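# Mount the matching bezel on server unit 33

## Task

From the service cart on the robot's left, pick the bezel that matches the server in unit 33 (asset tag 323481) and fit it onto that server. Every other bezel must stay where it is, both those on servers and those on the cart.

## Robot and tools

Robot: two arms, left_arm (the robot's own left, +y side, base near (0.009, +0.370, 1.120) m) and right_arm (+y mirrored, base near (0.009, -0.370, 1.120) m). Each has a parallel gripper whose fingers point along its own +z and open along its own y. end_effector_position is the spot between the finger pads, roughly 1 cm short of the fingertips.

Frame: one scene frame for all numbers. Origin on the floor under the middle of the robot's foot, +x straight ahead, +y to the robot's left, +z up. Only the floor height is known; the rack and cart may be turned. Reported hand poses can be a few cm off, more at long reach.

execute_actions(actions, cameras): actions is a list of actions; each action is a table of up to 15 rows, one row per 1/30 s step (a short table repeats its last row to fill 15). Each row is one flat list of 14 numbers in [-1, 1]: left_arm dx, dy, dz, rx, ry, rz, opening, then right_arm the same seven. dx..rz are offsets, not poses: they are measured from that arm's Hand target as it stood when the action began (every row counts from that same start, not from the previous row), along scene axes. 1.0 equals 0.6 m for dx, dy, dz and 180 degrees for the rotation vector rx, ry, rz, which turns the gripper about its Hand target point. Repeating an offset in a new action moves the arm further. opening is absolute: +1 fully open (0.094 m), -1 closed. Sending six zeros re-requests the current Hand target. Always restate each gripper's opening, since 0 is a real command (half open). Images return only if actions is empty or cameras names them.

move(target, speed, blend, opening_speed, grip_force, blocking, cameras): target is one 14-number row laid out as above, or a list of up to 15 such rows visited in order; every row is an offset from the Hand targets at the start of the move, in scene axes, same 0.6 m / 180 degree scaling. speed: m/s, 0.002 to 4.3, default 0.25 (turn rate limit twice that in rad/s); one value or one per row. blend: metres of corner rounding per row, 0 means stop at each. opening_speed: rate of the gripper command on the -1..1 scale per second, at least 0.2; use it to close gently. grip_force: newtons per pad, 10 to 50, one value or one per arm, persists until changed; lower values close slowly. blocking=false returns early while the move continues. The whole move is capped at 10 s. Paths are straight and ignore obstacles and the other arm. The result ends with a move: line: done, off_target, moving, held or fault, plus limits such as paced (pose clipped) or held (steps withheld). done means within 10 mm and 2 degrees; neither done nor off_target tells you about contact.

wait(seconds 0 to 10): lets time pass holding commands. stop(): brakes a running move. zoom_image(camera, region [x0, y0, x1, y1] in pixels, at most 504 by 504) enlarges part of the newest image from cam_head_left, cam_head_right, cam_left_wrist or cam_right_wrist (each 672x504). show_instructions(): shows the reference image "service guide". read_manual(section="licences"): licence texts only. finished_scene(scene=1): ends the scene for good; the bezel must stay fitted without the robot.

Results: per arm end_effector_position (m) and end_effector_quat_wxyz, Hand target (the last commanded pose after clipping; next offsets count from it), Tool commands, grip_measured (finger opening on the -1..1 scale, reads up to ~2.5 mm wide when empty and a little narrow on a squeezed hard part), grip_effort_nm (gripper motor effort, negative closing; not a pad force), Joint positions (last entry is the opening in m), joint torques (include arm weight), and Joint velocities, which may be dropped when all are within noise. The gripper can rest a few cm from its Hand target from friction or load; a wait will not fix this, resend the gap as an offset.

Control notes: each step the commanded orientation is clipped to within 40 degrees of the measured one, so make large turns in stages. Fast moves overshoot and stray, especially with an arm nearly straight. Don't route a hand close to its own base; go around it. A blocked arm keeps pushing until you command its target back past the gripper. Holding loads, stretched arms or pushing at unreachable poses heat motors; a MOTOR HOT line warns, and at 100 C that arm goes limp for 30 to 60 s.

Avoid: knocking anything off the work area or to the floor, dropping the bezel or releasing it while it moves, fast impacts or heavy pressing on the rack, cart or servers, and any contact between the two arms or grippers (the clearance check does not guard grippers and wrist cameras against each other; never close a gripper on the other arm's fingers). Disturb no other bezel.

Each tool is called as a command line: name --argument value for each argument, lists and objects as JSON in quotes; but a table of rows of numbers goes row by row, as --pt "numbers of a row", without its own name.

Reference images:

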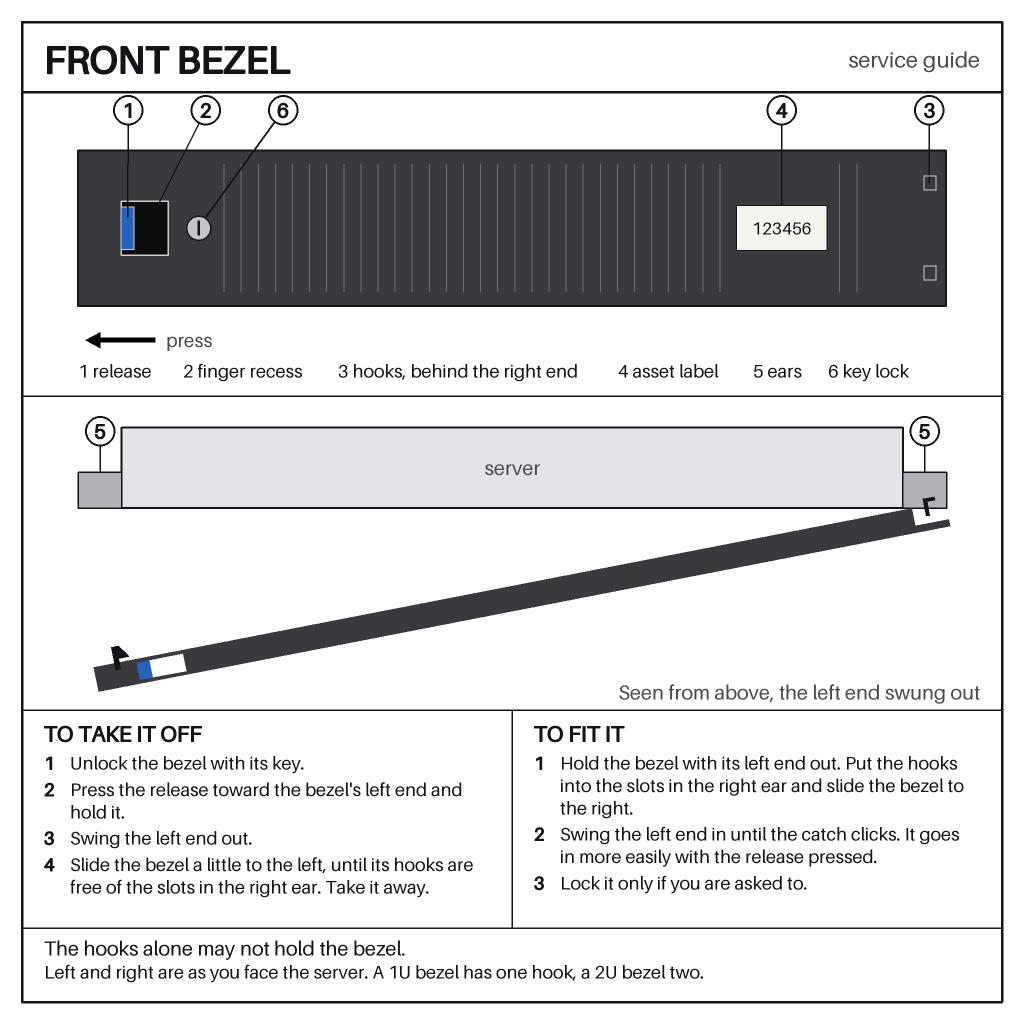

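## Session

execute_actions --actions '[]'

Scene clock: 0.00 s.
left_arm: end_effector_position=(+0.5073, +0.0150, +0.9484) grip_measured=+1.000 grip_effort_nm=n/a end_effector_quat_wxyz=(-0.100, +0.374, -0.893, -0.229) | right_arm: end_effector_position=(+0.4258, -0.1445, +0.9781) grip_measured=+1.000 grip_effort_nm=n/a end_effector_quat_wxyz=(+0.580, -0.448, +0.675, +0.086)
Joint positions: left_arm=[0.008 2.619 2.019 -1.48 -0.892 -1.848 0.094] | right_arm=[-0.427 2.258 0.532 1.437 -0.259 -1.095 0.094]
Joint velocities: within noise
Joint torques (N m): no reading
Heat: left arm: hottest elbow 35 °C; right arm: hottest waist 39 °C.
Hand target: left_arm +0.5112, +0.0143, +0.9469; +0.100, -0.378, +0.892, +0.228 | right_arm +0.4238, -0.1452, +0.9782; +0.579, -0.448, +0.676, +0.086
Tool commands: left_gripper/opening=+1.0 right_gripper/opening=+1.0

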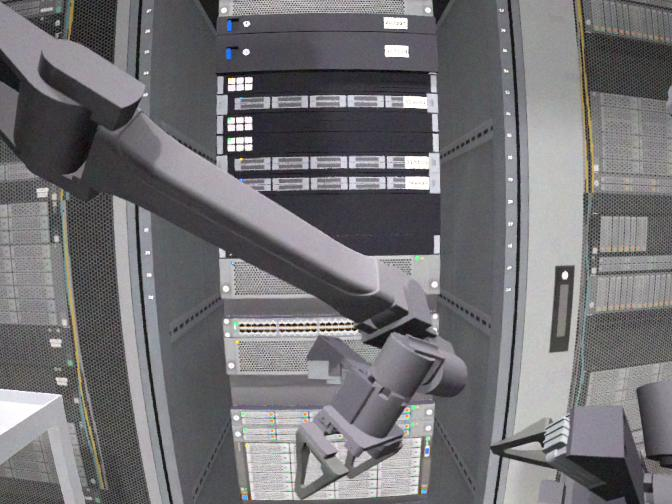

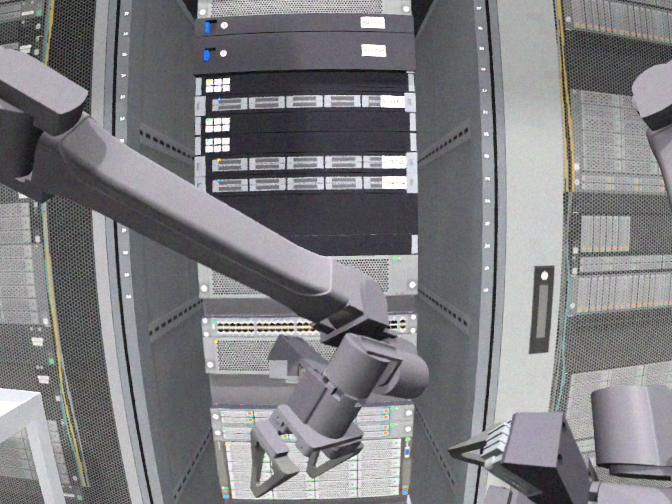

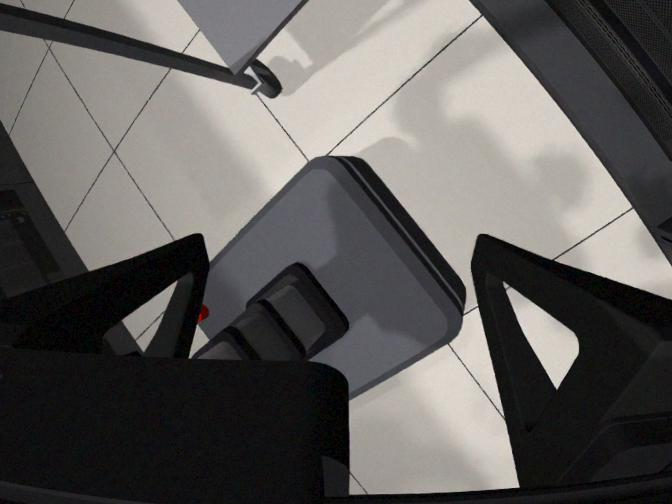

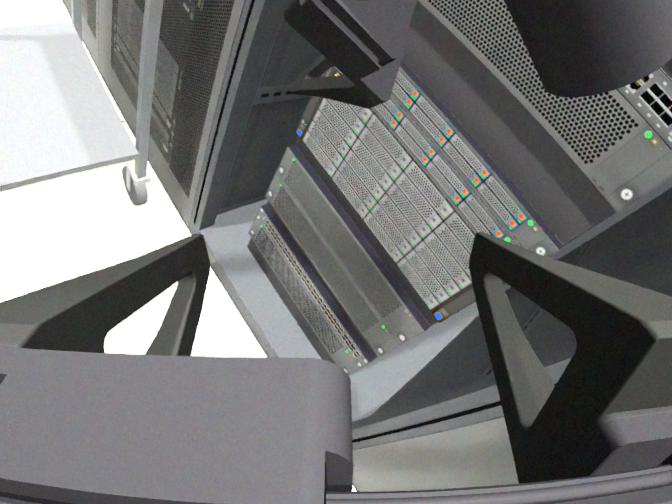

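zoom_image --camera "cam_head_left" --region '[200, 0, 460, 260]'

zoom_image --camera "cam_head_right" --region '[340, 60, 440, 260]'

zoom_image --camera "cam_head_left" --region '[0, 340, 140, 504]'

Scaled by 1.938 from the camera's 672x504 image, which has a finer 960x720 frame.

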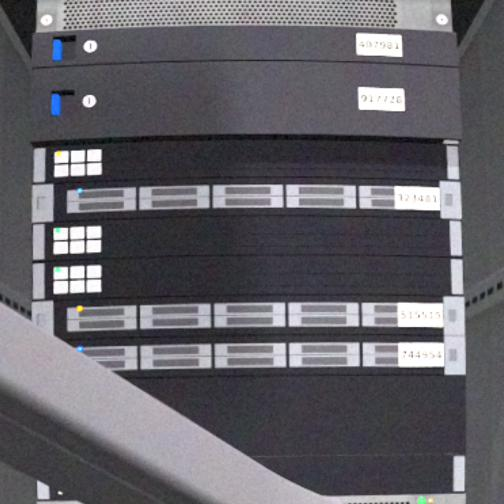

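Scaled by 2.520 from the camera's 672x504 image, which has a finer 960x720 frame.

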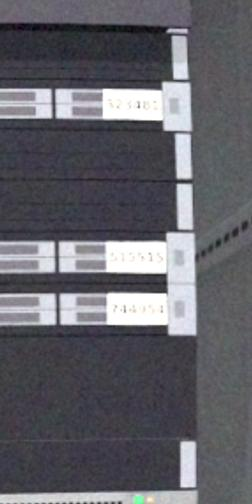

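Scaled by 3.073 from the camera's 672x504 image, which has a finer 960x720 frame.

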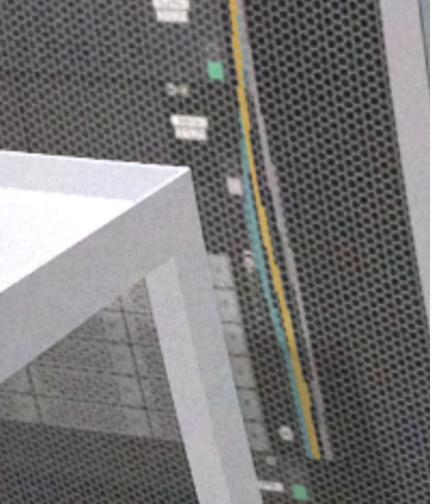

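move --target '[-0.15,0.68,0.42,-0.074,0.19,-0.736,1,0,0,0,0,0,0,1]' --cameras '["all"]'

Scene clock: 72.93 s.
left_arm: end_effector_position=(+0.4067, +0.4139, +1.1874) grip_measured=+1.000 grip_effort_nm=-0.02 end_effector_quat_wxyz=(-0.010, +0.713, +0.701, -0.006) | right_arm: end_effector_position=(+0.4258, -0.1445, +0.9781) grip_measured=+1.000 grip_effort_nm=0.00 end_effector_quat_wxyz=(+0.580, -0.448, +0.675, +0.086)
Joint positions: left_arm=[0.425 1.095 0.924 -1.176 -0.502 1.35 0.094] | right_arm=[-0.427 2.258 0.532 1.437 -0.259 -1.095 0.094]
Joint torques (N m): left_arm=[-2.84 -6.89 12.1 -0.06 0.14 -0.03] | right_arm=[7.65 -12.45 -2.4 1.94 -0.39 0.03]
Heat: left arm: hottest elbow 39 °C; right arm: hottest waist 39 °C.
Hand target: left_arm +0.4211, +0.4224, +1.1988; +0.000, +0.707, +0.707, +0.000 | right_arm +0.4238, -0.1452, +0.9782; +0.579, -0.448, +0.676, +0.086
Off the commanded pose: left_arm 0.020 m, 2 deg | right_arm 0.002 m, 0 deg.
move: off_target (left_arm)
camera_calibration:
cam_left_wrist: T_world_to_cam=[[-0.999903, 0.00972705, 0.00995234, 0.391845], [0.013709, 0.811473, 0.58423, -1.03222], [-0.00239322, 0.58431, -0.811527, 0.846866], [0, 0, 0, 1]] pos_world=[0.407985, 0.338976, 1.28641]

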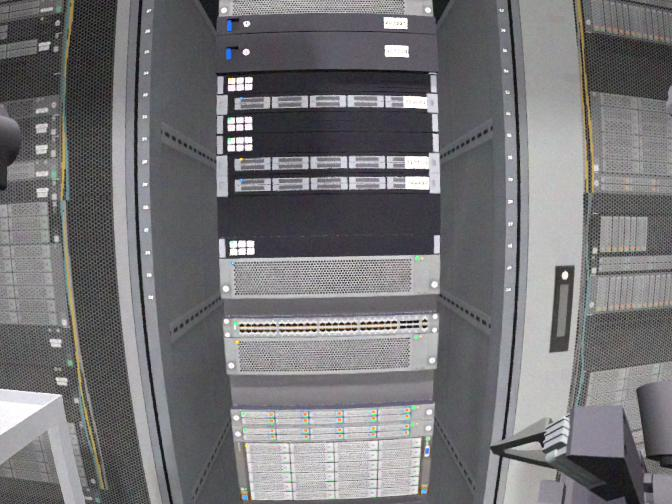

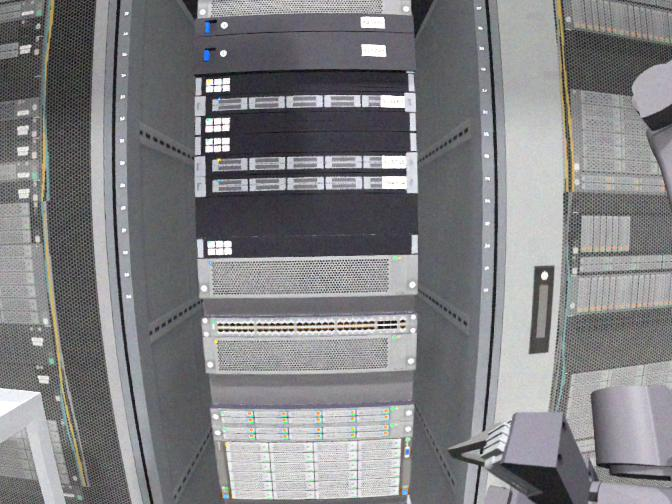

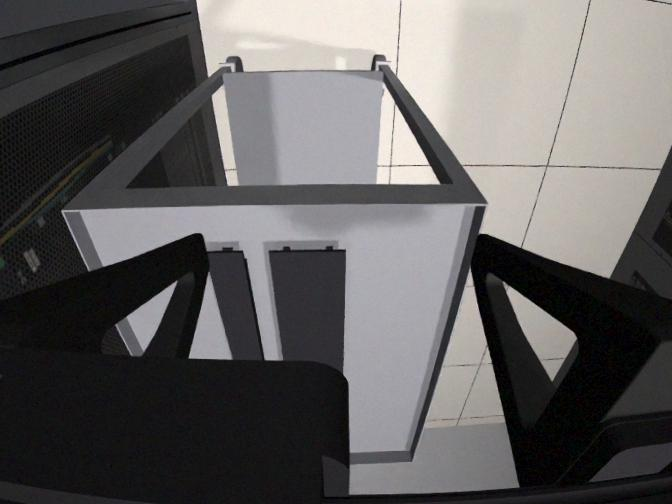

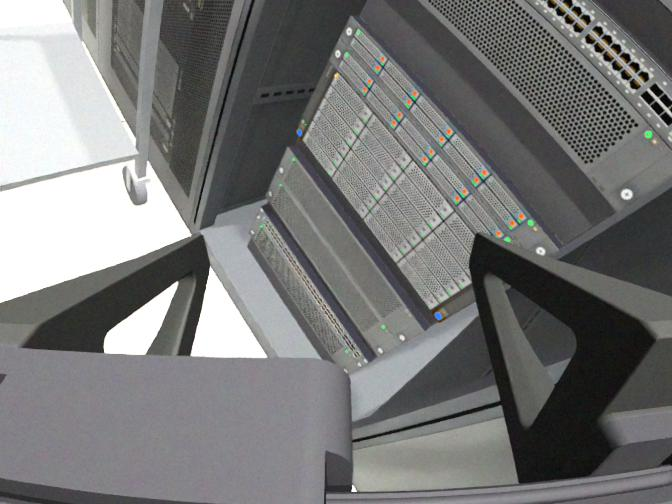

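zoom_image --camera "cam_left_wrist" --region '[60, 190, 500, 470]'

Scaled by 1.145 from the camera's 672x504 image, which has a finer 960x720 frame.

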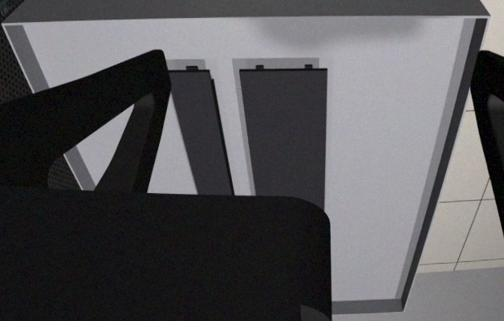

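move --pt "0.06 0.1 0.2 0 -0.296 0.403 1 0 0 0 0 0 0 1" --pt "0.1 0.22 0.2 0 -0.592 0.806 1 0 0 0 0 0 0 1" --cameras '["all"]'

Scene clock: 136.63 s.
left_arm: end_effector_position=(+0.4717, +0.5472, +1.3099) grip_measured=+1.000 grip_effort_nm=-0.03 end_effector_quat_wxyz=(-0.421, +0.535, -0.677, -0.279) | right_arm: end_effector_position=(+0.4258, -0.1445, +0.9781) grip_measured=+1.000 grip_effort_nm=0.00 end_effector_quat_wxyz=(+0.580, -0.448, +0.675, +0.086)
Joint positions: left_arm=[0.355 1.088 0.668 1.137 -1.558 0.428 0.094] | right_arm=[-0.427 2.258 0.532 1.437 -0.259 -1.095 0.094]
Joint torques (N m): left_arm=[-2.43 -4.89 11.85 1.46 0.1 -0.15] | right_arm=[7.71 -12.22 -2.4 1.94 -0.39 0.03]
Heat: left arm: hottest elbow 42 °C; right arm: hottest shoulder 39 °C.
Hand target: left_arm +0.4812, +0.5544, +1.3188; +0.418, -0.570, +0.570, +0.419 | right_arm +0.4238, -0.1452, +0.9782; +0.579, -0.448, +0.676, +0.086
Off the commanded pose: left_arm 0.015 m, 21 deg | right_arm 0.002 m, 0 deg.
joint sent to its limit (left arm) — joint 5 (wrist yaw), lower limit. The joint targets are off in orientation, not in position.
move: off_target (left_arm)
camera_calibration:
cam_left_wrist: T_world_to_cam=[[0.963625, -0.256894, 0.0737021, -0.409505], [-0.20282, -0.882517, -0.424296, 1.13737], [0.174043, 0.393914, -0.902519, 1.00868], [0, 0, 0, 1]] pos_world=[0.449738, 0.501221, 1.42312]

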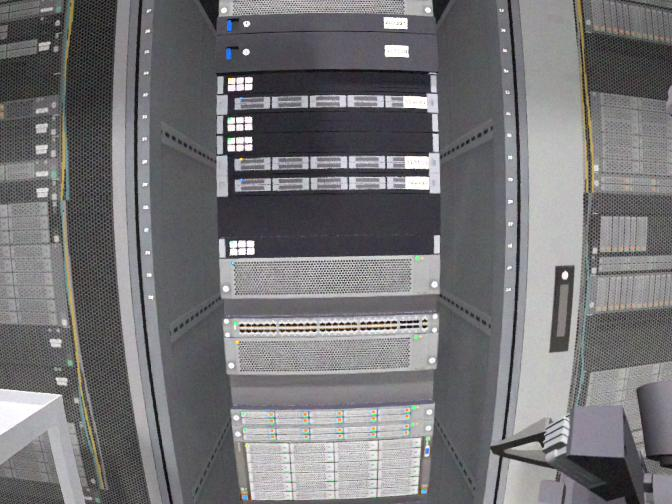

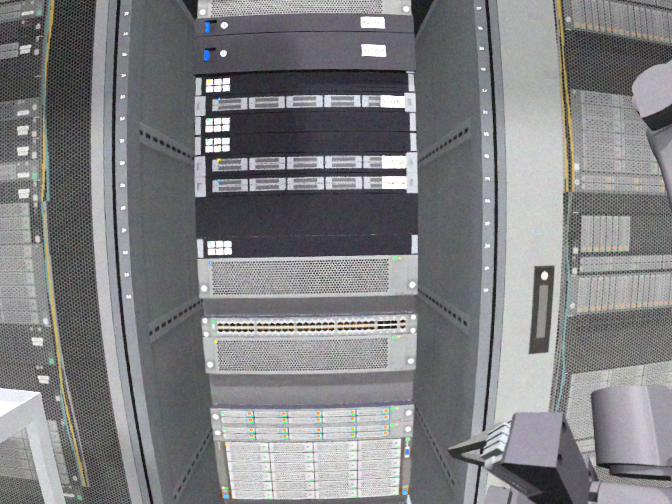

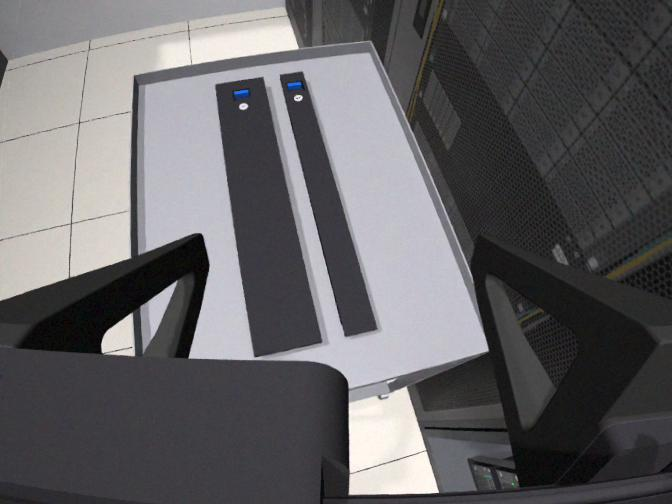

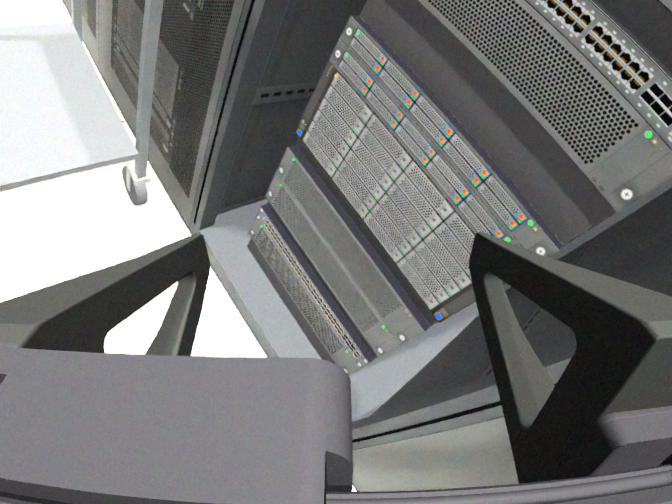

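zoom_image --camera "cam_left_wrist" --region '[200, 50, 350, 170]'

zoom_image --camera "cam_left_wrist" --region '[230, 240, 410, 380]'

zoom_image --camera "cam_head_left" --region '[380, 70, 460, 210]'

zoom_image --camera "cam_head_left" --region '[205, 70, 325, 210]'

Scaled by 3.360 from the camera's 672x504 image, which has a finer 960x720 frame.

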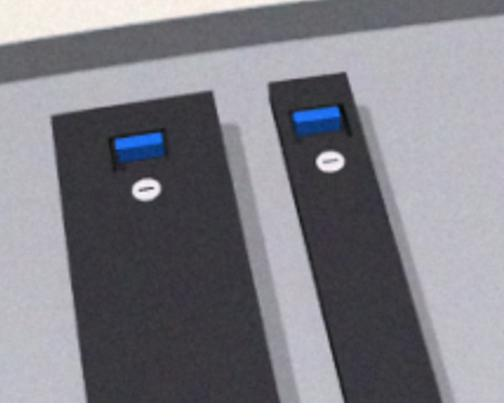

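Scaled by 2.800 from the camera's 672x504 image, which has a finer 960x720 frame.

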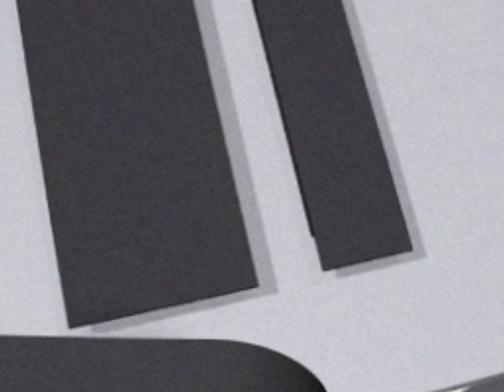

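Scaled by 3.600 from the camera's 672x504 image, which has a finer 960x720 frame.

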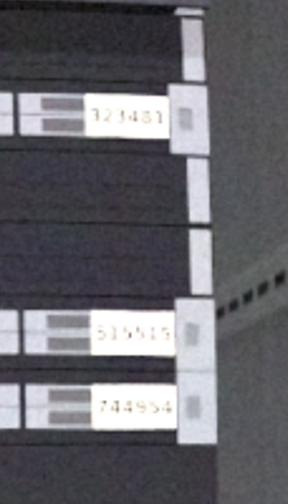

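Scaled by 3.600 from the camera's 672x504 image, which has a finer 960x720 frame.

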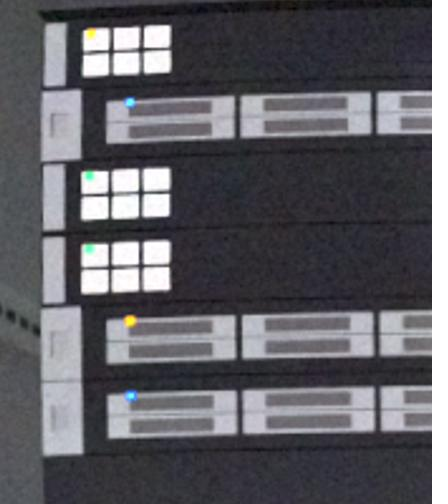

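move --target '[0.23,-0.72,0.3,-0.313,-0.426,-0.313,1,0,0,0,0,0,0,1]' --cameras '["cam_head_left","cam_left_wrist"]'

Scene clock: 224.83 s.
left_arm: end_effector_position=(+0.6120, +0.1255, +1.4776) grip_measured=+1.000 grip_effort_nm=-0.03 end_effector_quat_wxyz=(+0.502, -0.491, +0.524, -0.483) | right_arm: end_effector_position=(+0.4258, -0.1445, +0.9781) grip_measured=+1.000 grip_effort_nm=0.00 end_effector_quat_wxyz=(+0.580, -0.448, +0.675, +0.086)
Joint positions: left_arm=[-0.219 1.577 1.081 0.963 -0.798 -0.735 0.094] | right_arm=[-0.427 2.258 0.532 1.437 -0.259 -1.095 0.094]
Joint torques (N m): left_arm=[-10.05 -7.77 13.64 1.68 0.53 -0.18] | right_arm=[7.77 -12.45 -2.4 1.91 -0.4 0.04]
Heat: left arm: hottest elbow 47 °C; right arm: hottest shoulder 39 °C.
Hand target: left_arm +0.6192, +0.1223, +1.4987; +0.500, -0.499, +0.500, -0.500 | right_arm +0.4238, -0.1452, +0.9782; +0.579, -0.448, +0.676, +0.086
Off the commanded pose: left_arm 0.023 m, 3 deg | right_arm 0.002 m, 0 deg.
move: off_target (left_arm)
camera_calibration:
cam_left_wrist: T_world_to_cam=[[0.0419095, -0.0441989, 0.998143, -1.49395], [-0.59087, -0.806693, -0.0109121, 0.481957], [0.805677, -0.589316, -0.0599239, -0.206385], [0, 0, 0, 1]] pos_world=[0.513665, 0.201134, 1.48406]
Images, in order (width x height): cam_head_left 672x504, cam_left_wrist 672x504.

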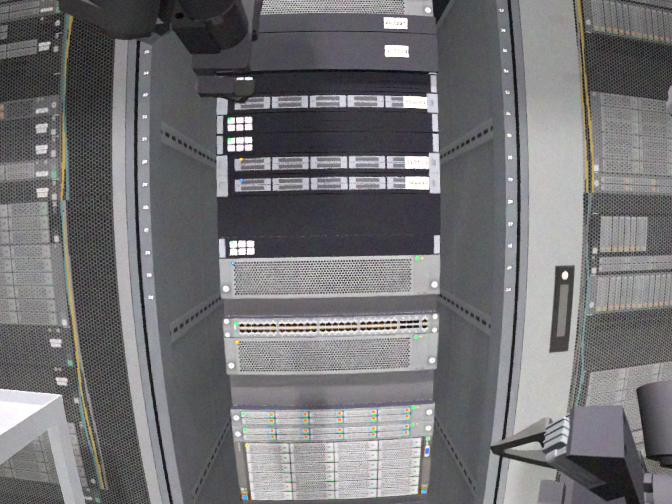

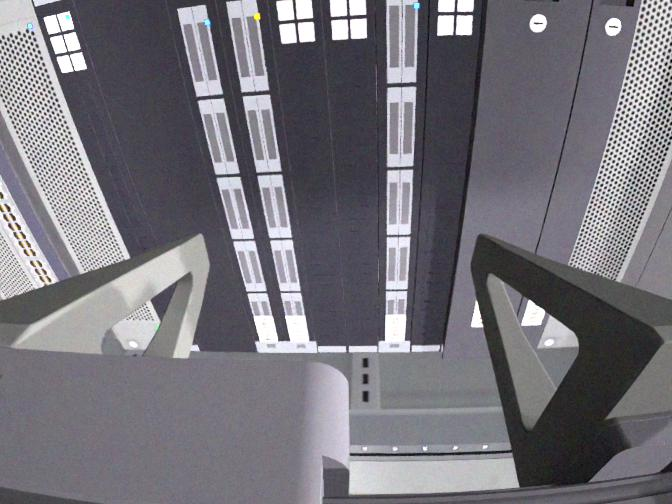

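move --target '[0.3,-0.103,0.06,0,0,0,1,0,0,0,0,0,0,1]' --cameras '["cam_head_left","cam_left_wrist"]'

Scene clock: 275.93 s.
left_arm: end_effector_position=(+0.7812, +0.0525, +1.5336) grip_measured=+1.000 grip_effort_nm=-0.03 end_effector_quat_wxyz=(+0.498, -0.490, +0.511, -0.501) | right_arm: end_effector_position=(+0.4258, -0.1445, +0.9781) grip_measured=+1.000 grip_effort_nm=0.00 end_effector_quat_wxyz=(+0.580, -0.448, +0.675, +0.086)
Joint positions: left_arm=[-0.13 1.928 1.772 0.603 -0.69 -0.811 0.094] | right_arm=[-0.427 2.258 0.532 1.437 -0.259 -1.095 0.094]
Joint torques (N m): left_arm=[-11.28 -12.63 14.56 0.8 0.48 -0.18] | right_arm=[7.88 -12.4 -2.37 1.89 -0.39 0.05]
Heat: left arm: hottest elbow 46 °C; right arm: hottest shoulder 39 °C.
Hand target: left_arm +0.7992, +0.0606, +1.5348; +0.500, -0.499, +0.500, -0.500 | right_arm +0.4238, -0.1452, +0.9782; +0.579, -0.448, +0.676, +0.086
Off the commanded pose: left_arm 0.020 m, 2 deg | right_arm 0.002 m, 0 deg.
move: off_target (left_arm)
camera_calibration:
cam_left_wrist: T_world_to_cam=[[0.0146498, -0.0108259, 0.999834, -1.54318], [-0.60001, -0.799992, 0.00012939, 0.513521], [0.799858, -0.599912, -0.0182154, -0.441356], [0, 0, 0, 1]] pos_world=[0.683747, 0.129331, 1.53482]
Images, in order (width x height): cam_head_left 672x504, cam_left_wrist 672x504.

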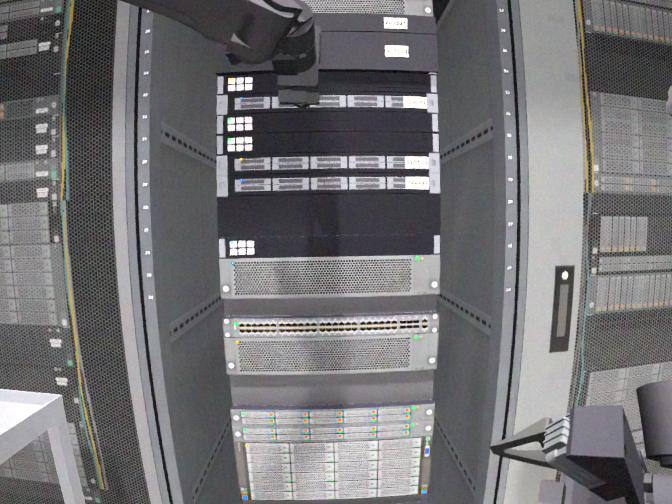

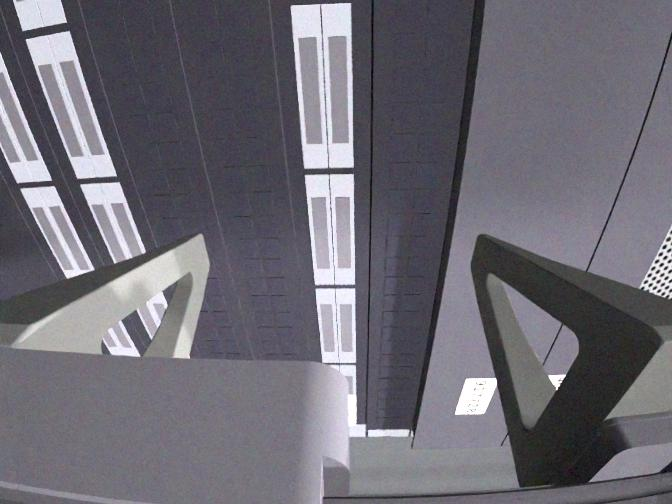

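zoom_image --camera "cam_left_wrist" --region '[170, 150, 510, 440]'

Scaled by 1.482 from the camera's 672x504 image, which has a finer 960x720 frame.

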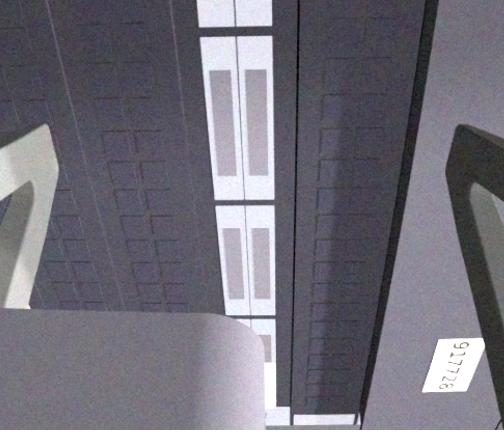

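move --target '[-0.498,0.648,-0.392,0,0.4,0,1,0,0,0,0,0,0,1]'

move --target '[0.083,0.75,-0.25,0,0.1,0,1,0,0,0,0,0,0,1]' --cameras '["cam_head_left","cam_left_wrist"]'

Scene clock: 334.47 s.
left_arm: end_effector_position=(+0.5039, +0.4439, +1.3023) grip_measured=+1.000 grip_effort_nm=-0.04 end_effector_quat_wxyz=(-0.113, +0.700, -0.696, +0.118) | right_arm: end_effector_position=(+0.4258, -0.1445, +0.9781) grip_measured=+1.000 grip_effort_nm=0.00 end_effector_quat_wxyz=(+0.580, -0.448, +0.675, +0.086)
Joint positions: left_arm=[0.372 1.021 1.149 -1.099 -0.568 -1.665 0.094] | right_arm=[-0.427 2.258 0.532 1.437 -0.259 -1.095 0.094]
Joint torques (N m): left_arm=[-2.78 -7 9.65 0.44 -0.06 0.01] | right_arm=[7.71 -12.4 -2.35 1.94 -0.37 0.04]
Heat: left arm: hottest elbow 51 °C; right arm: hottest shoulder 39 °C.
Hand target: left_arm +0.5004, +0.4494, +1.2996; -0.111, +0.698, -0.699, +0.111 | right_arm +0.4238, -0.1452, +0.9782; +0.579, -0.448, +0.676, +0.086
Off the commanded pose: left_arm 0.007 m, 1 deg | right_arm 0.002 m, 0 deg.
move: done

Scene clock: 337.40 s.
left_arm: end_effector_position=(+0.5422, +0.8896, +1.1469) grip_measured=+1.000 grip_effort_nm=-0.03 end_effector_quat_wxyz=(+0.007, +0.710, -0.704, -0.001) | right_arm: end_effector_position=(+0.4258, -0.1445, +0.9781) grip_measured=+1.000 grip_effort_nm=0.00 end_effector_quat_wxyz=(+0.580, -0.448, +0.675, +0.086)
Joint positions: left_arm=[1.454 1.685 2.026 -1.375 -0.062 -0.823 0.094] | right_arm=[-0.427 2.258 0.532 1.437 -0.259 -1.095 0.094]
Joint torques (N m): left_arm=[-1.08 -17.96 14.84 -0.02 -0.03 -0.04] | right_arm=[7.53 -12.34 -2.4 1.91 -0.4 0.05]
Heat: left arm: hottest elbow 51 °C; right arm: hottest shoulder 39 °C.
Hand target: left_arm +0.5500, +0.8994, +1.1495; +0.000, +0.707, -0.707, +0.001 | right_arm +0.4238, -0.1452, +0.9782; +0.579, -0.448, +0.676, +0.086
Off the commanded pose: left_arm 0.013 m, 1 deg | right_arm 0.002 m, 0 deg.
move: off_target (left_arm)
camera_calibration:
cam_left_wrist: T_world_to_cam=[[0.999583, 0.0155855, -0.0243089, -0.527006], [0.0268905, -0.809192, 0.586928, 0.0350701], [-0.010523, -0.587337, -0.809274, 1.58057], [0, 0, 0, 1]] pos_world=[0.542476, 0.964922, 1.24572]
Images, in order (width x height): cam_head_left 672x504, cam_left_wrist 672x504.

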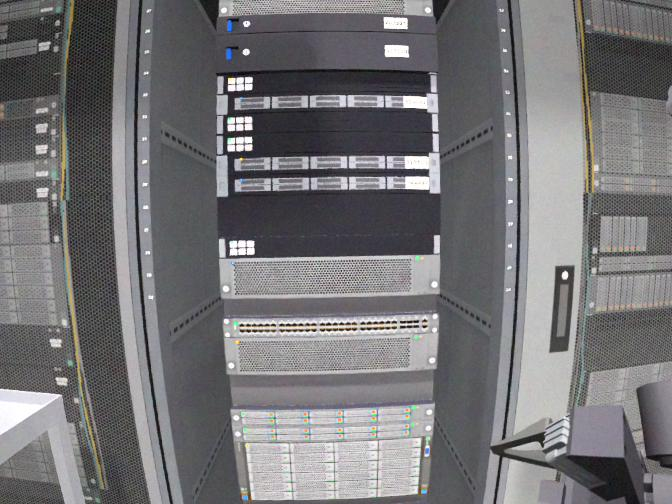

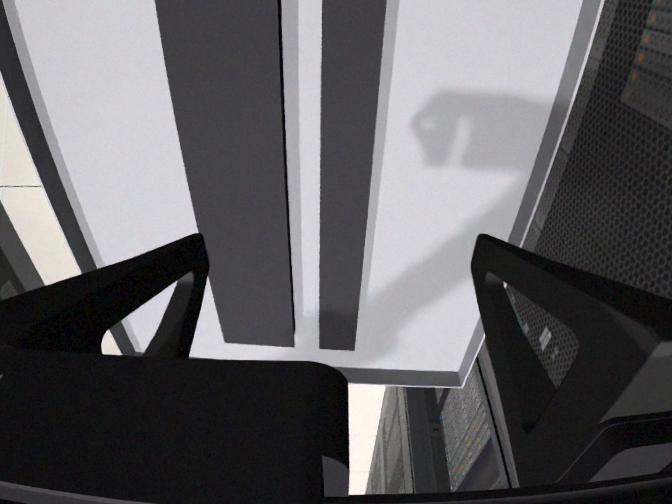

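move --target '[0.0075,0.026,-0.261,0,0,-0.004,0.447,0,0,0,0,0,0,1]' --cameras '["cam_left_wrist"]'

Scene clock: 389.40 s.
left_arm: end_effector_position=(+0.5474, +0.8981, +0.9847) grip_measured=+0.449 grip_effort_nm=-0.11 end_effector_quat_wxyz=(+0.020, +0.703, -0.711, +0.001) | right_arm: end_effector_position=(+0.4258, -0.1445, +0.9781) grip_measured=+1.000 grip_effort_nm=0.00 end_effector_quat_wxyz=(+0.580, -0.448, +0.675, +0.086)
Joint positions: left_arm=[1.475 1.906 1.988 -1.141 -0.047 -0.787 0.068] | right_arm=[-0.427 2.258 0.532 1.437 -0.259 -1.095 0.094]
Joint torques (N m): left_arm=[-0.67 -20.37 12.66 0.68 -0.03 -0.03] | right_arm=[7.77 -12.22 -2.39 1.84 -0.38 0.05]
Heat: left arm: hottest elbow 55 °C; right arm: hottest shoulder 39 °C.
Hand target: left_arm +0.5548, +0.9150, +0.9931; +0.000, +0.703, -0.712, +0.001 | right_arm +0.4238, -0.1452, +0.9782; +0.579, -0.448, +0.676, +0.086
Off the commanded pose: left_arm 0.020 m, 2 deg | right_arm 0.002 m, 0 deg.
move: off_target (left_arm)
camera_calibration:
cam_left_wrist: T_world_to_cam=[[0.9992, -0.00370395, -0.0398268, -0.503407], [0.0211051, -0.796993, 0.603619, 0.112898], [-0.0339775, -0.603977, -0.796277, 1.46929], [0, 0, 0, 1]] pos_world=[0.550545, 0.975532, 1.08177]
Images, in order (width x height): cam_left_wrist 672x504.

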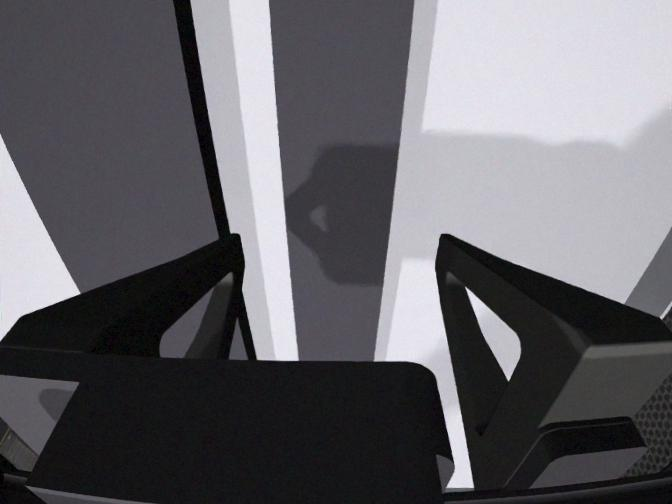

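move --target '[0,0,-0.05,0.009,-0.009,0,0.447,0,0,0,0,0,0,1]' --cameras '["cam_left_wrist"]' --speed 0.08

Scene clock: 405.87 s.
left_arm: end_effector_position=(+0.5621, +0.9118, +0.9790) grip_measured=+0.449 grip_effort_nm=-0.11 end_effector_quat_wxyz=(-0.026, +0.703, -0.710, +0.002) | right_arm: end_effector_position=(+0.4258, -0.1445, +0.9781) grip_measured=+1.000 grip_effort_nm=0.00 end_effector_quat_wxyz=(+0.580, -0.448, +0.675, +0.086)
Joint positions: left_arm=[1.475 1.906 1.971 -1.031 -0.046 -0.784 0.068] | right_arm=[-0.427 2.258 0.532 1.437 -0.259 -1.095 0.094]
Joint torques (N m): left_arm=[-0.32 -19.19 9.4 0.92 -0.01 -0.03] | right_arm=[7.88 -12.4 -2.37 1.89 -0.39 0.04]
Heat: left arm: hottest elbow 52 °C; right arm: hottest shoulder 39 °C.
Hand target: left_arm +0.5549, +0.9149, +0.9631; -0.020, +0.702, -0.712, +0.001 | right_arm +0.4238, -0.1452, +0.9782; +0.579, -0.448, +0.676, +0.086
Off the commanded pose: left_arm 0.018 m, 1 deg | right_arm 0.002 m, 0 deg.
move: off_target (left_arm)
camera_calibration:
cam_left_wrist: T_world_to_cam=[[0.999625, -0.00241893, 0.0272796, -0.585324], [-0.0170636, -0.834126, 0.55131, 0.233447], [0.0214211, -0.551568, -0.833855, 1.43138], [0, 0, 0, 1]] pos_world=[0.558426, 0.982812, 1.08083]
Images, in order (width x height): cam_left_wrist 672x504.

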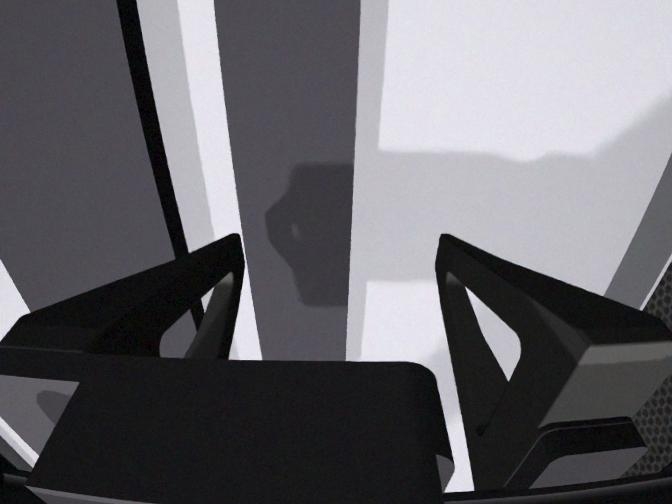

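move --target '[0,-0.01,-0.02,-0.006,0.006,0,0.447,0,0,0,0,0,0,1]' --cameras '["cam_left_wrist"]' --speed 0.08

Scene clock: 415.73 s.
left_arm: end_effector_position=(+0.5582, +0.9068, +0.9618) grip_measured=+0.449 grip_effort_nm=-0.11 end_effector_quat_wxyz=(-0.014, +0.703, -0.711, +0.002) | right_arm: end_effector_position=(+0.4258, -0.1445, +0.9781) grip_measured=+1.000 grip_effort_nm=0.00 end_effector_quat_wxyz=(+0.580, -0.448, +0.675, +0.086)
Joint positions: left_arm=[1.475 1.931 1.971 -1.031 -0.046 -0.784 0.068] | right_arm=[-0.427 2.258 0.532 1.437 -0.259 -1.095 0.094]
Joint torques (N m): left_arm=[-0.97 -19.19 10.55 0.24 -0.12 -0.1] | right_arm=[7.88 -12.4 -2.36 1.96 -0.39 0.05]
Heat: left arm: hottest elbow 50 °C; right arm: hottest shoulder 39 °C.
Hand target: left_arm +0.5549, +0.9089, +0.9510; -0.007, +0.702, -0.712, +0.001 | right_arm +0.4238, -0.1452, +0.9782; +0.579, -0.448, +0.676, +0.086
Off the commanded pose: left_arm 0.011 m, 1 deg | right_arm 0.002 m, 0 deg.
move: off_target (left_arm)
camera_calibration:
cam_left_wrist: T_world_to_cam=[[0.999951, -0.00340731, 0.00931446, -0.56306], [-0.00808191, -0.824301, 0.566095, 0.210458], [0.00574906, -0.566142, -0.824287, 1.42712], [0, 0, 0, 1]] pos_world=[0.556528, 0.979517, 1.06247]
Images, in order (width x height): cam_left_wrist 672x504.

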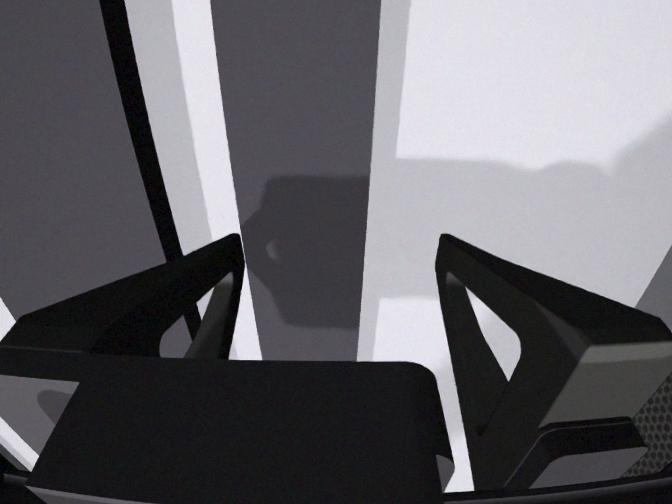

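move --target '[-0.0165,0,0.01,-0.006,0.006,0,0.447,0,0,0,0,0,0,1]' --cameras '["cam_left_wrist"]' --speed 0.08

Scene clock: 423.57 s.
left_arm: end_effector_position=(+0.5506, +0.9042, +0.9615) grip_measured=+0.449 grip_effort_nm=-0.11 end_effector_quat_wxyz=(+0.001, +0.704, -0.710, +0.002) | right_arm: end_effector_position=(+0.4258, -0.1445, +0.9781) grip_measured=+1.000 grip_effort_nm=0.00 end_effector_quat_wxyz=(+0.580, -0.448, +0.675, +0.086)
Joint positions: left_arm=[1.481 1.931 1.971 -1.06 -0.044 -0.782 0.068] | right_arm=[-0.427 2.258 0.532 1.437 -0.259 -1.095 0.094]
Joint torques (N m): left_arm=[-0.44 -19.84 10.26 0.02 0 -0.01] | right_arm=[7.71 -12.34 -2.37 1.92 -0.4 0.06]
Heat: left arm: hottest elbow 50 °C; right arm: hottest shoulder 39 °C.
Hand target: left_arm +0.5449, +0.9089, +0.9570; +0.007, +0.702, -0.712, +0.001 | right_arm +0.4238, -0.1452, +0.9782; +0.579, -0.448, +0.676, +0.086
Off the commanded pose: left_arm 0.009 m, 1 deg | right_arm 0.002 m, 0 deg.
move: done
camera_calibration:
cam_left_wrist: T_world_to_cam=[[0.999929, -0.0018271, -0.0118016, -0.536491], [0.00539006, -0.812795, 0.582526, 0.174885], [-0.0106566, -0.582548, -0.812727, 1.43826], [0, 0, 0, 1]] pos_world=[0.550837, 0.979022, 1.06071]
Images, in order (width x height): cam_left_wrist 672x504.

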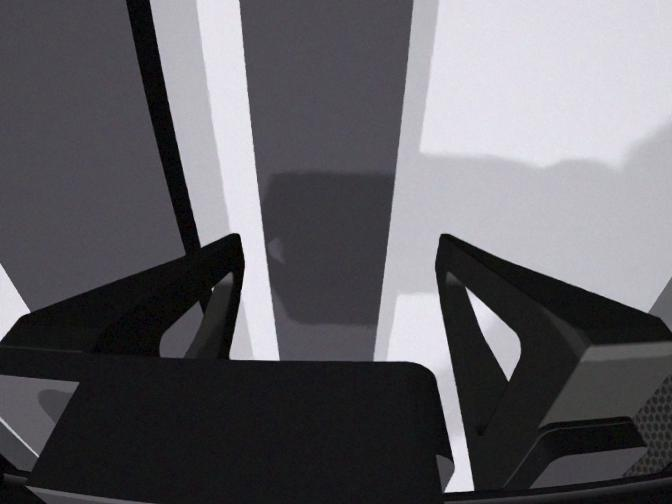

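move --target '[-0.008,-0.005,-0.042,0,0,0,0.447,0,0,0,0,0,0,1]' --cameras '["cam_left_wrist"]' --speed 0.08

Scene clock: 432.90 s.
left_arm: end_effector_position=(+0.5478, +0.9033, +0.9482) grip_measured=+0.449 grip_effort_nm=-0.11 end_effector_quat_wxyz=(+0.000, +0.704, -0.711, +0.002) | right_arm: end_effector_position=(+0.4258, -0.1445, +0.9781) grip_measured=+1.000 grip_effort_nm=0.00 end_effector_quat_wxyz=(+0.580, -0.448, +0.675, +0.086)
Joint positions: left_arm=[1.484 1.944 1.957 -1.031 -0.042 -0.779 0.068] | right_arm=[-0.427 2.258 0.532 1.437 -0.259 -1.095 0.094]
Joint torques (N m): left_arm=[-0.32 -18.9 9.1 0.81 -0.01 -0.03] | right_arm=[7.59 -12.28 -2.37 1.96 -0.4 0.04]
Heat: left arm: hottest elbow 49 °C; right arm: hottest shoulder 39 °C.
Hand target: left_arm +0.5400, +0.9058, +0.9317; +0.007, +0.703, -0.712, +0.001 | right_arm +0.4238, -0.1452, +0.9782; +0.579, -0.448, +0.676, +0.086
Off the commanded pose: left_arm 0.018 m, 1 deg | right_arm 0.002 m, 0 deg.
move: off_target (left_arm)
camera_calibration:
cam_left_wrist: T_world_to_cam=[[0.999942, -0.00223694, -0.0105095, -0.534809], [0.00429718, -0.813213, 0.581951, 0.183445], [-0.00984827, -0.581962, -0.813156, 1.42628], [0, 0, 0, 1]] pos_world=[0.548036, 0.978022, 1.04741]
Images, in order (width x height): cam_left_wrist 672x504.

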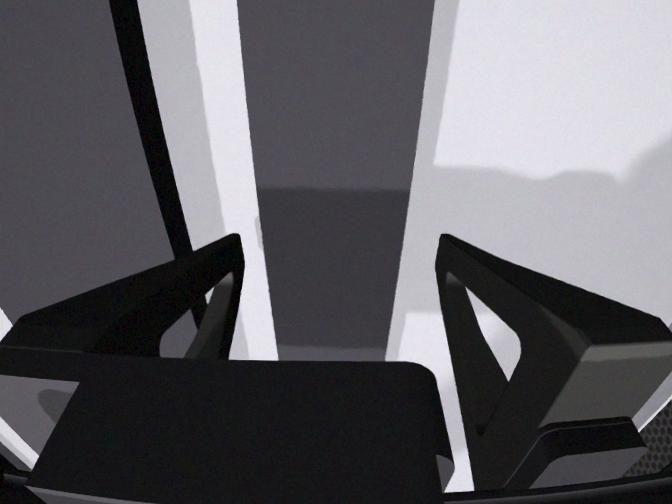

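move --target '[0.003,0,0.015,0,0,0,-0.2,0,0,0,0,0,0,1]' --cameras '["cam_left_wrist"]' --speed 0.08 --opening_speed 0.3

Scene clock: 476.63 s.
left_arm: end_effector_position=(+0.5462, +0.9033, +0.9482) grip_measured=-0.104 grip_effort_nm=-1.04 end_effector_quat_wxyz=(+0.003, +0.703, -0.711, +0.002) | right_arm: end_effector_position=(+0.4258, -0.1445, +0.9781) grip_measured=+1.000 grip_effort_nm=0.00 end_effector_quat_wxyz=(+0.580, -0.448, +0.675, +0.086)
Joint positions: left_arm=[1.485 1.944 1.957 -1.036 -0.042 -0.777 0.042] | right_arm=[-0.427 2.258 0.532 1.437 -0.259 -1.095 0.094]
Joint torques (N m): left_arm=[-0.62 -19.72 9.57 0.35 -0.06 -0.08] | right_arm=[7.59 -12.45 -2.41 1.91 -0.4 0.04]
Heat: left arm: hottest elbow 45 °C; right arm: hottest shoulder 39 °C.
Hand target: left_arm +0.5418, +0.9058, +0.9407; +0.007, +0.703, -0.712, +0.001 | right_arm +0.4238, -0.1452, +0.9782; +0.579, -0.448, +0.676, +0.086
Off the commanded pose: left_arm 0.009 m, 1 deg | right_arm 0.002 m, 0 deg.
move: done
camera_calibration:
cam_left_wrist: T_world_to_cam=[[0.999892, -0.00301913, -0.0144123, -0.528731], [0.00596886, -0.811637, 0.584131, 0.178988], [-0.0134611, -0.584154, -0.811531, 1.42864], [0, 0, 0, 1]] pos_world=[0.546836, 0.978223, 1.04721]
Images, in order (width x height): cam_left_wrist 672x504.

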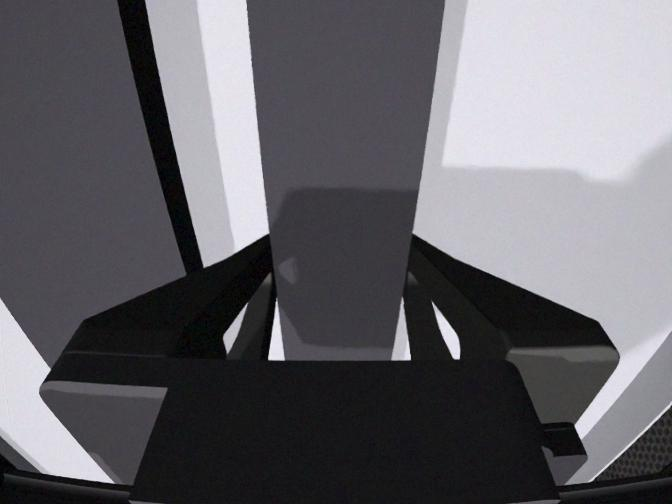

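move --target '[0.01,0,0.25,0,0,0,-0.2,0,0,0,0,0,0,1]' --cameras '["cam_head_left","cam_left_wrist"]' --speed 0.12

Scene clock: 483.77 s.
left_arm: end_effector_position=(+0.5263, +0.8910, +1.0508) grip_measured=-0.104 grip_effort_nm=-1.05 end_effector_quat_wxyz=(+0.044, +0.701, -0.711, +0.000) | right_arm: end_effector_position=(+0.4258, -0.1445, +0.9781) grip_measured=+1.000 grip_effort_nm=0.00 end_effector_quat_wxyz=(+0.580, -0.448, +0.675, +0.086)
Joint positions: left_arm=[1.485 1.797 1.967 -1.276 -0.046 -0.777 0.042] | right_arm=[-0.427 2.258 0.532 1.437 -0.259 -1.095 0.094]
Joint torques (N m): left_arm=[-2.2 -22.12 15.1 -0.36 -0.2 -0.25] | right_arm=[7.82 -12.16 -2.4 1.92 -0.4 0.04]
Heat: left arm: hottest elbow 45 °C; right arm: hottest shoulder 38 °C.
Hand target: left_arm +0.5478, +0.9058, +1.0908; +0.007, +0.703, -0.712, +0.001 | right_arm +0.4238, -0.1452, +0.9782; +0.579, -0.448, +0.676, +0.086
Off the commanded pose: left_arm 0.048 m, 4 deg | right_arm 0.002 m, 0 deg.
move: off_target (left_arm)
camera_calibration:
cam_left_wrist: T_world_to_cam=[[0.997079, -0.00949772, -0.0757851, -0.435676], [0.0402422, -0.778014, 0.626956, 0.0162497], [-0.0649165, -0.628175, -0.775359, 1.53276], [0, 0, 0, 1]] pos_world=[0.533251, 0.971345, 1.14523]
Images, in order (width x height): cam_head_left 672x504, cam_left_wrist 672x504.

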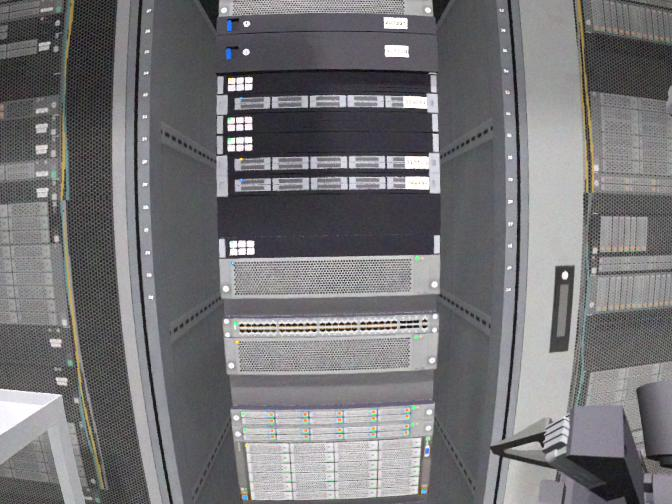

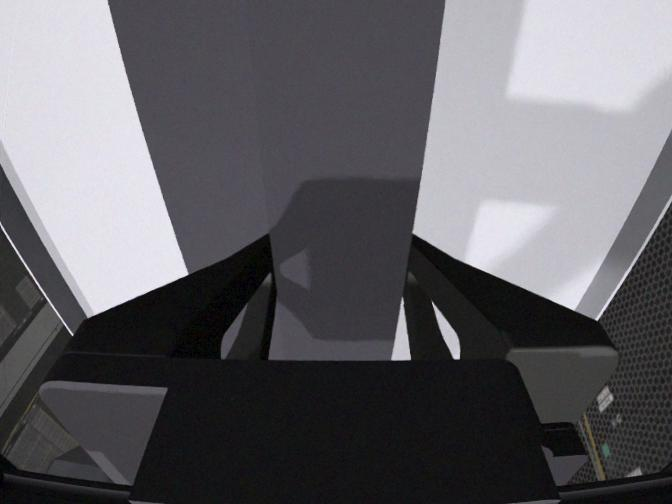

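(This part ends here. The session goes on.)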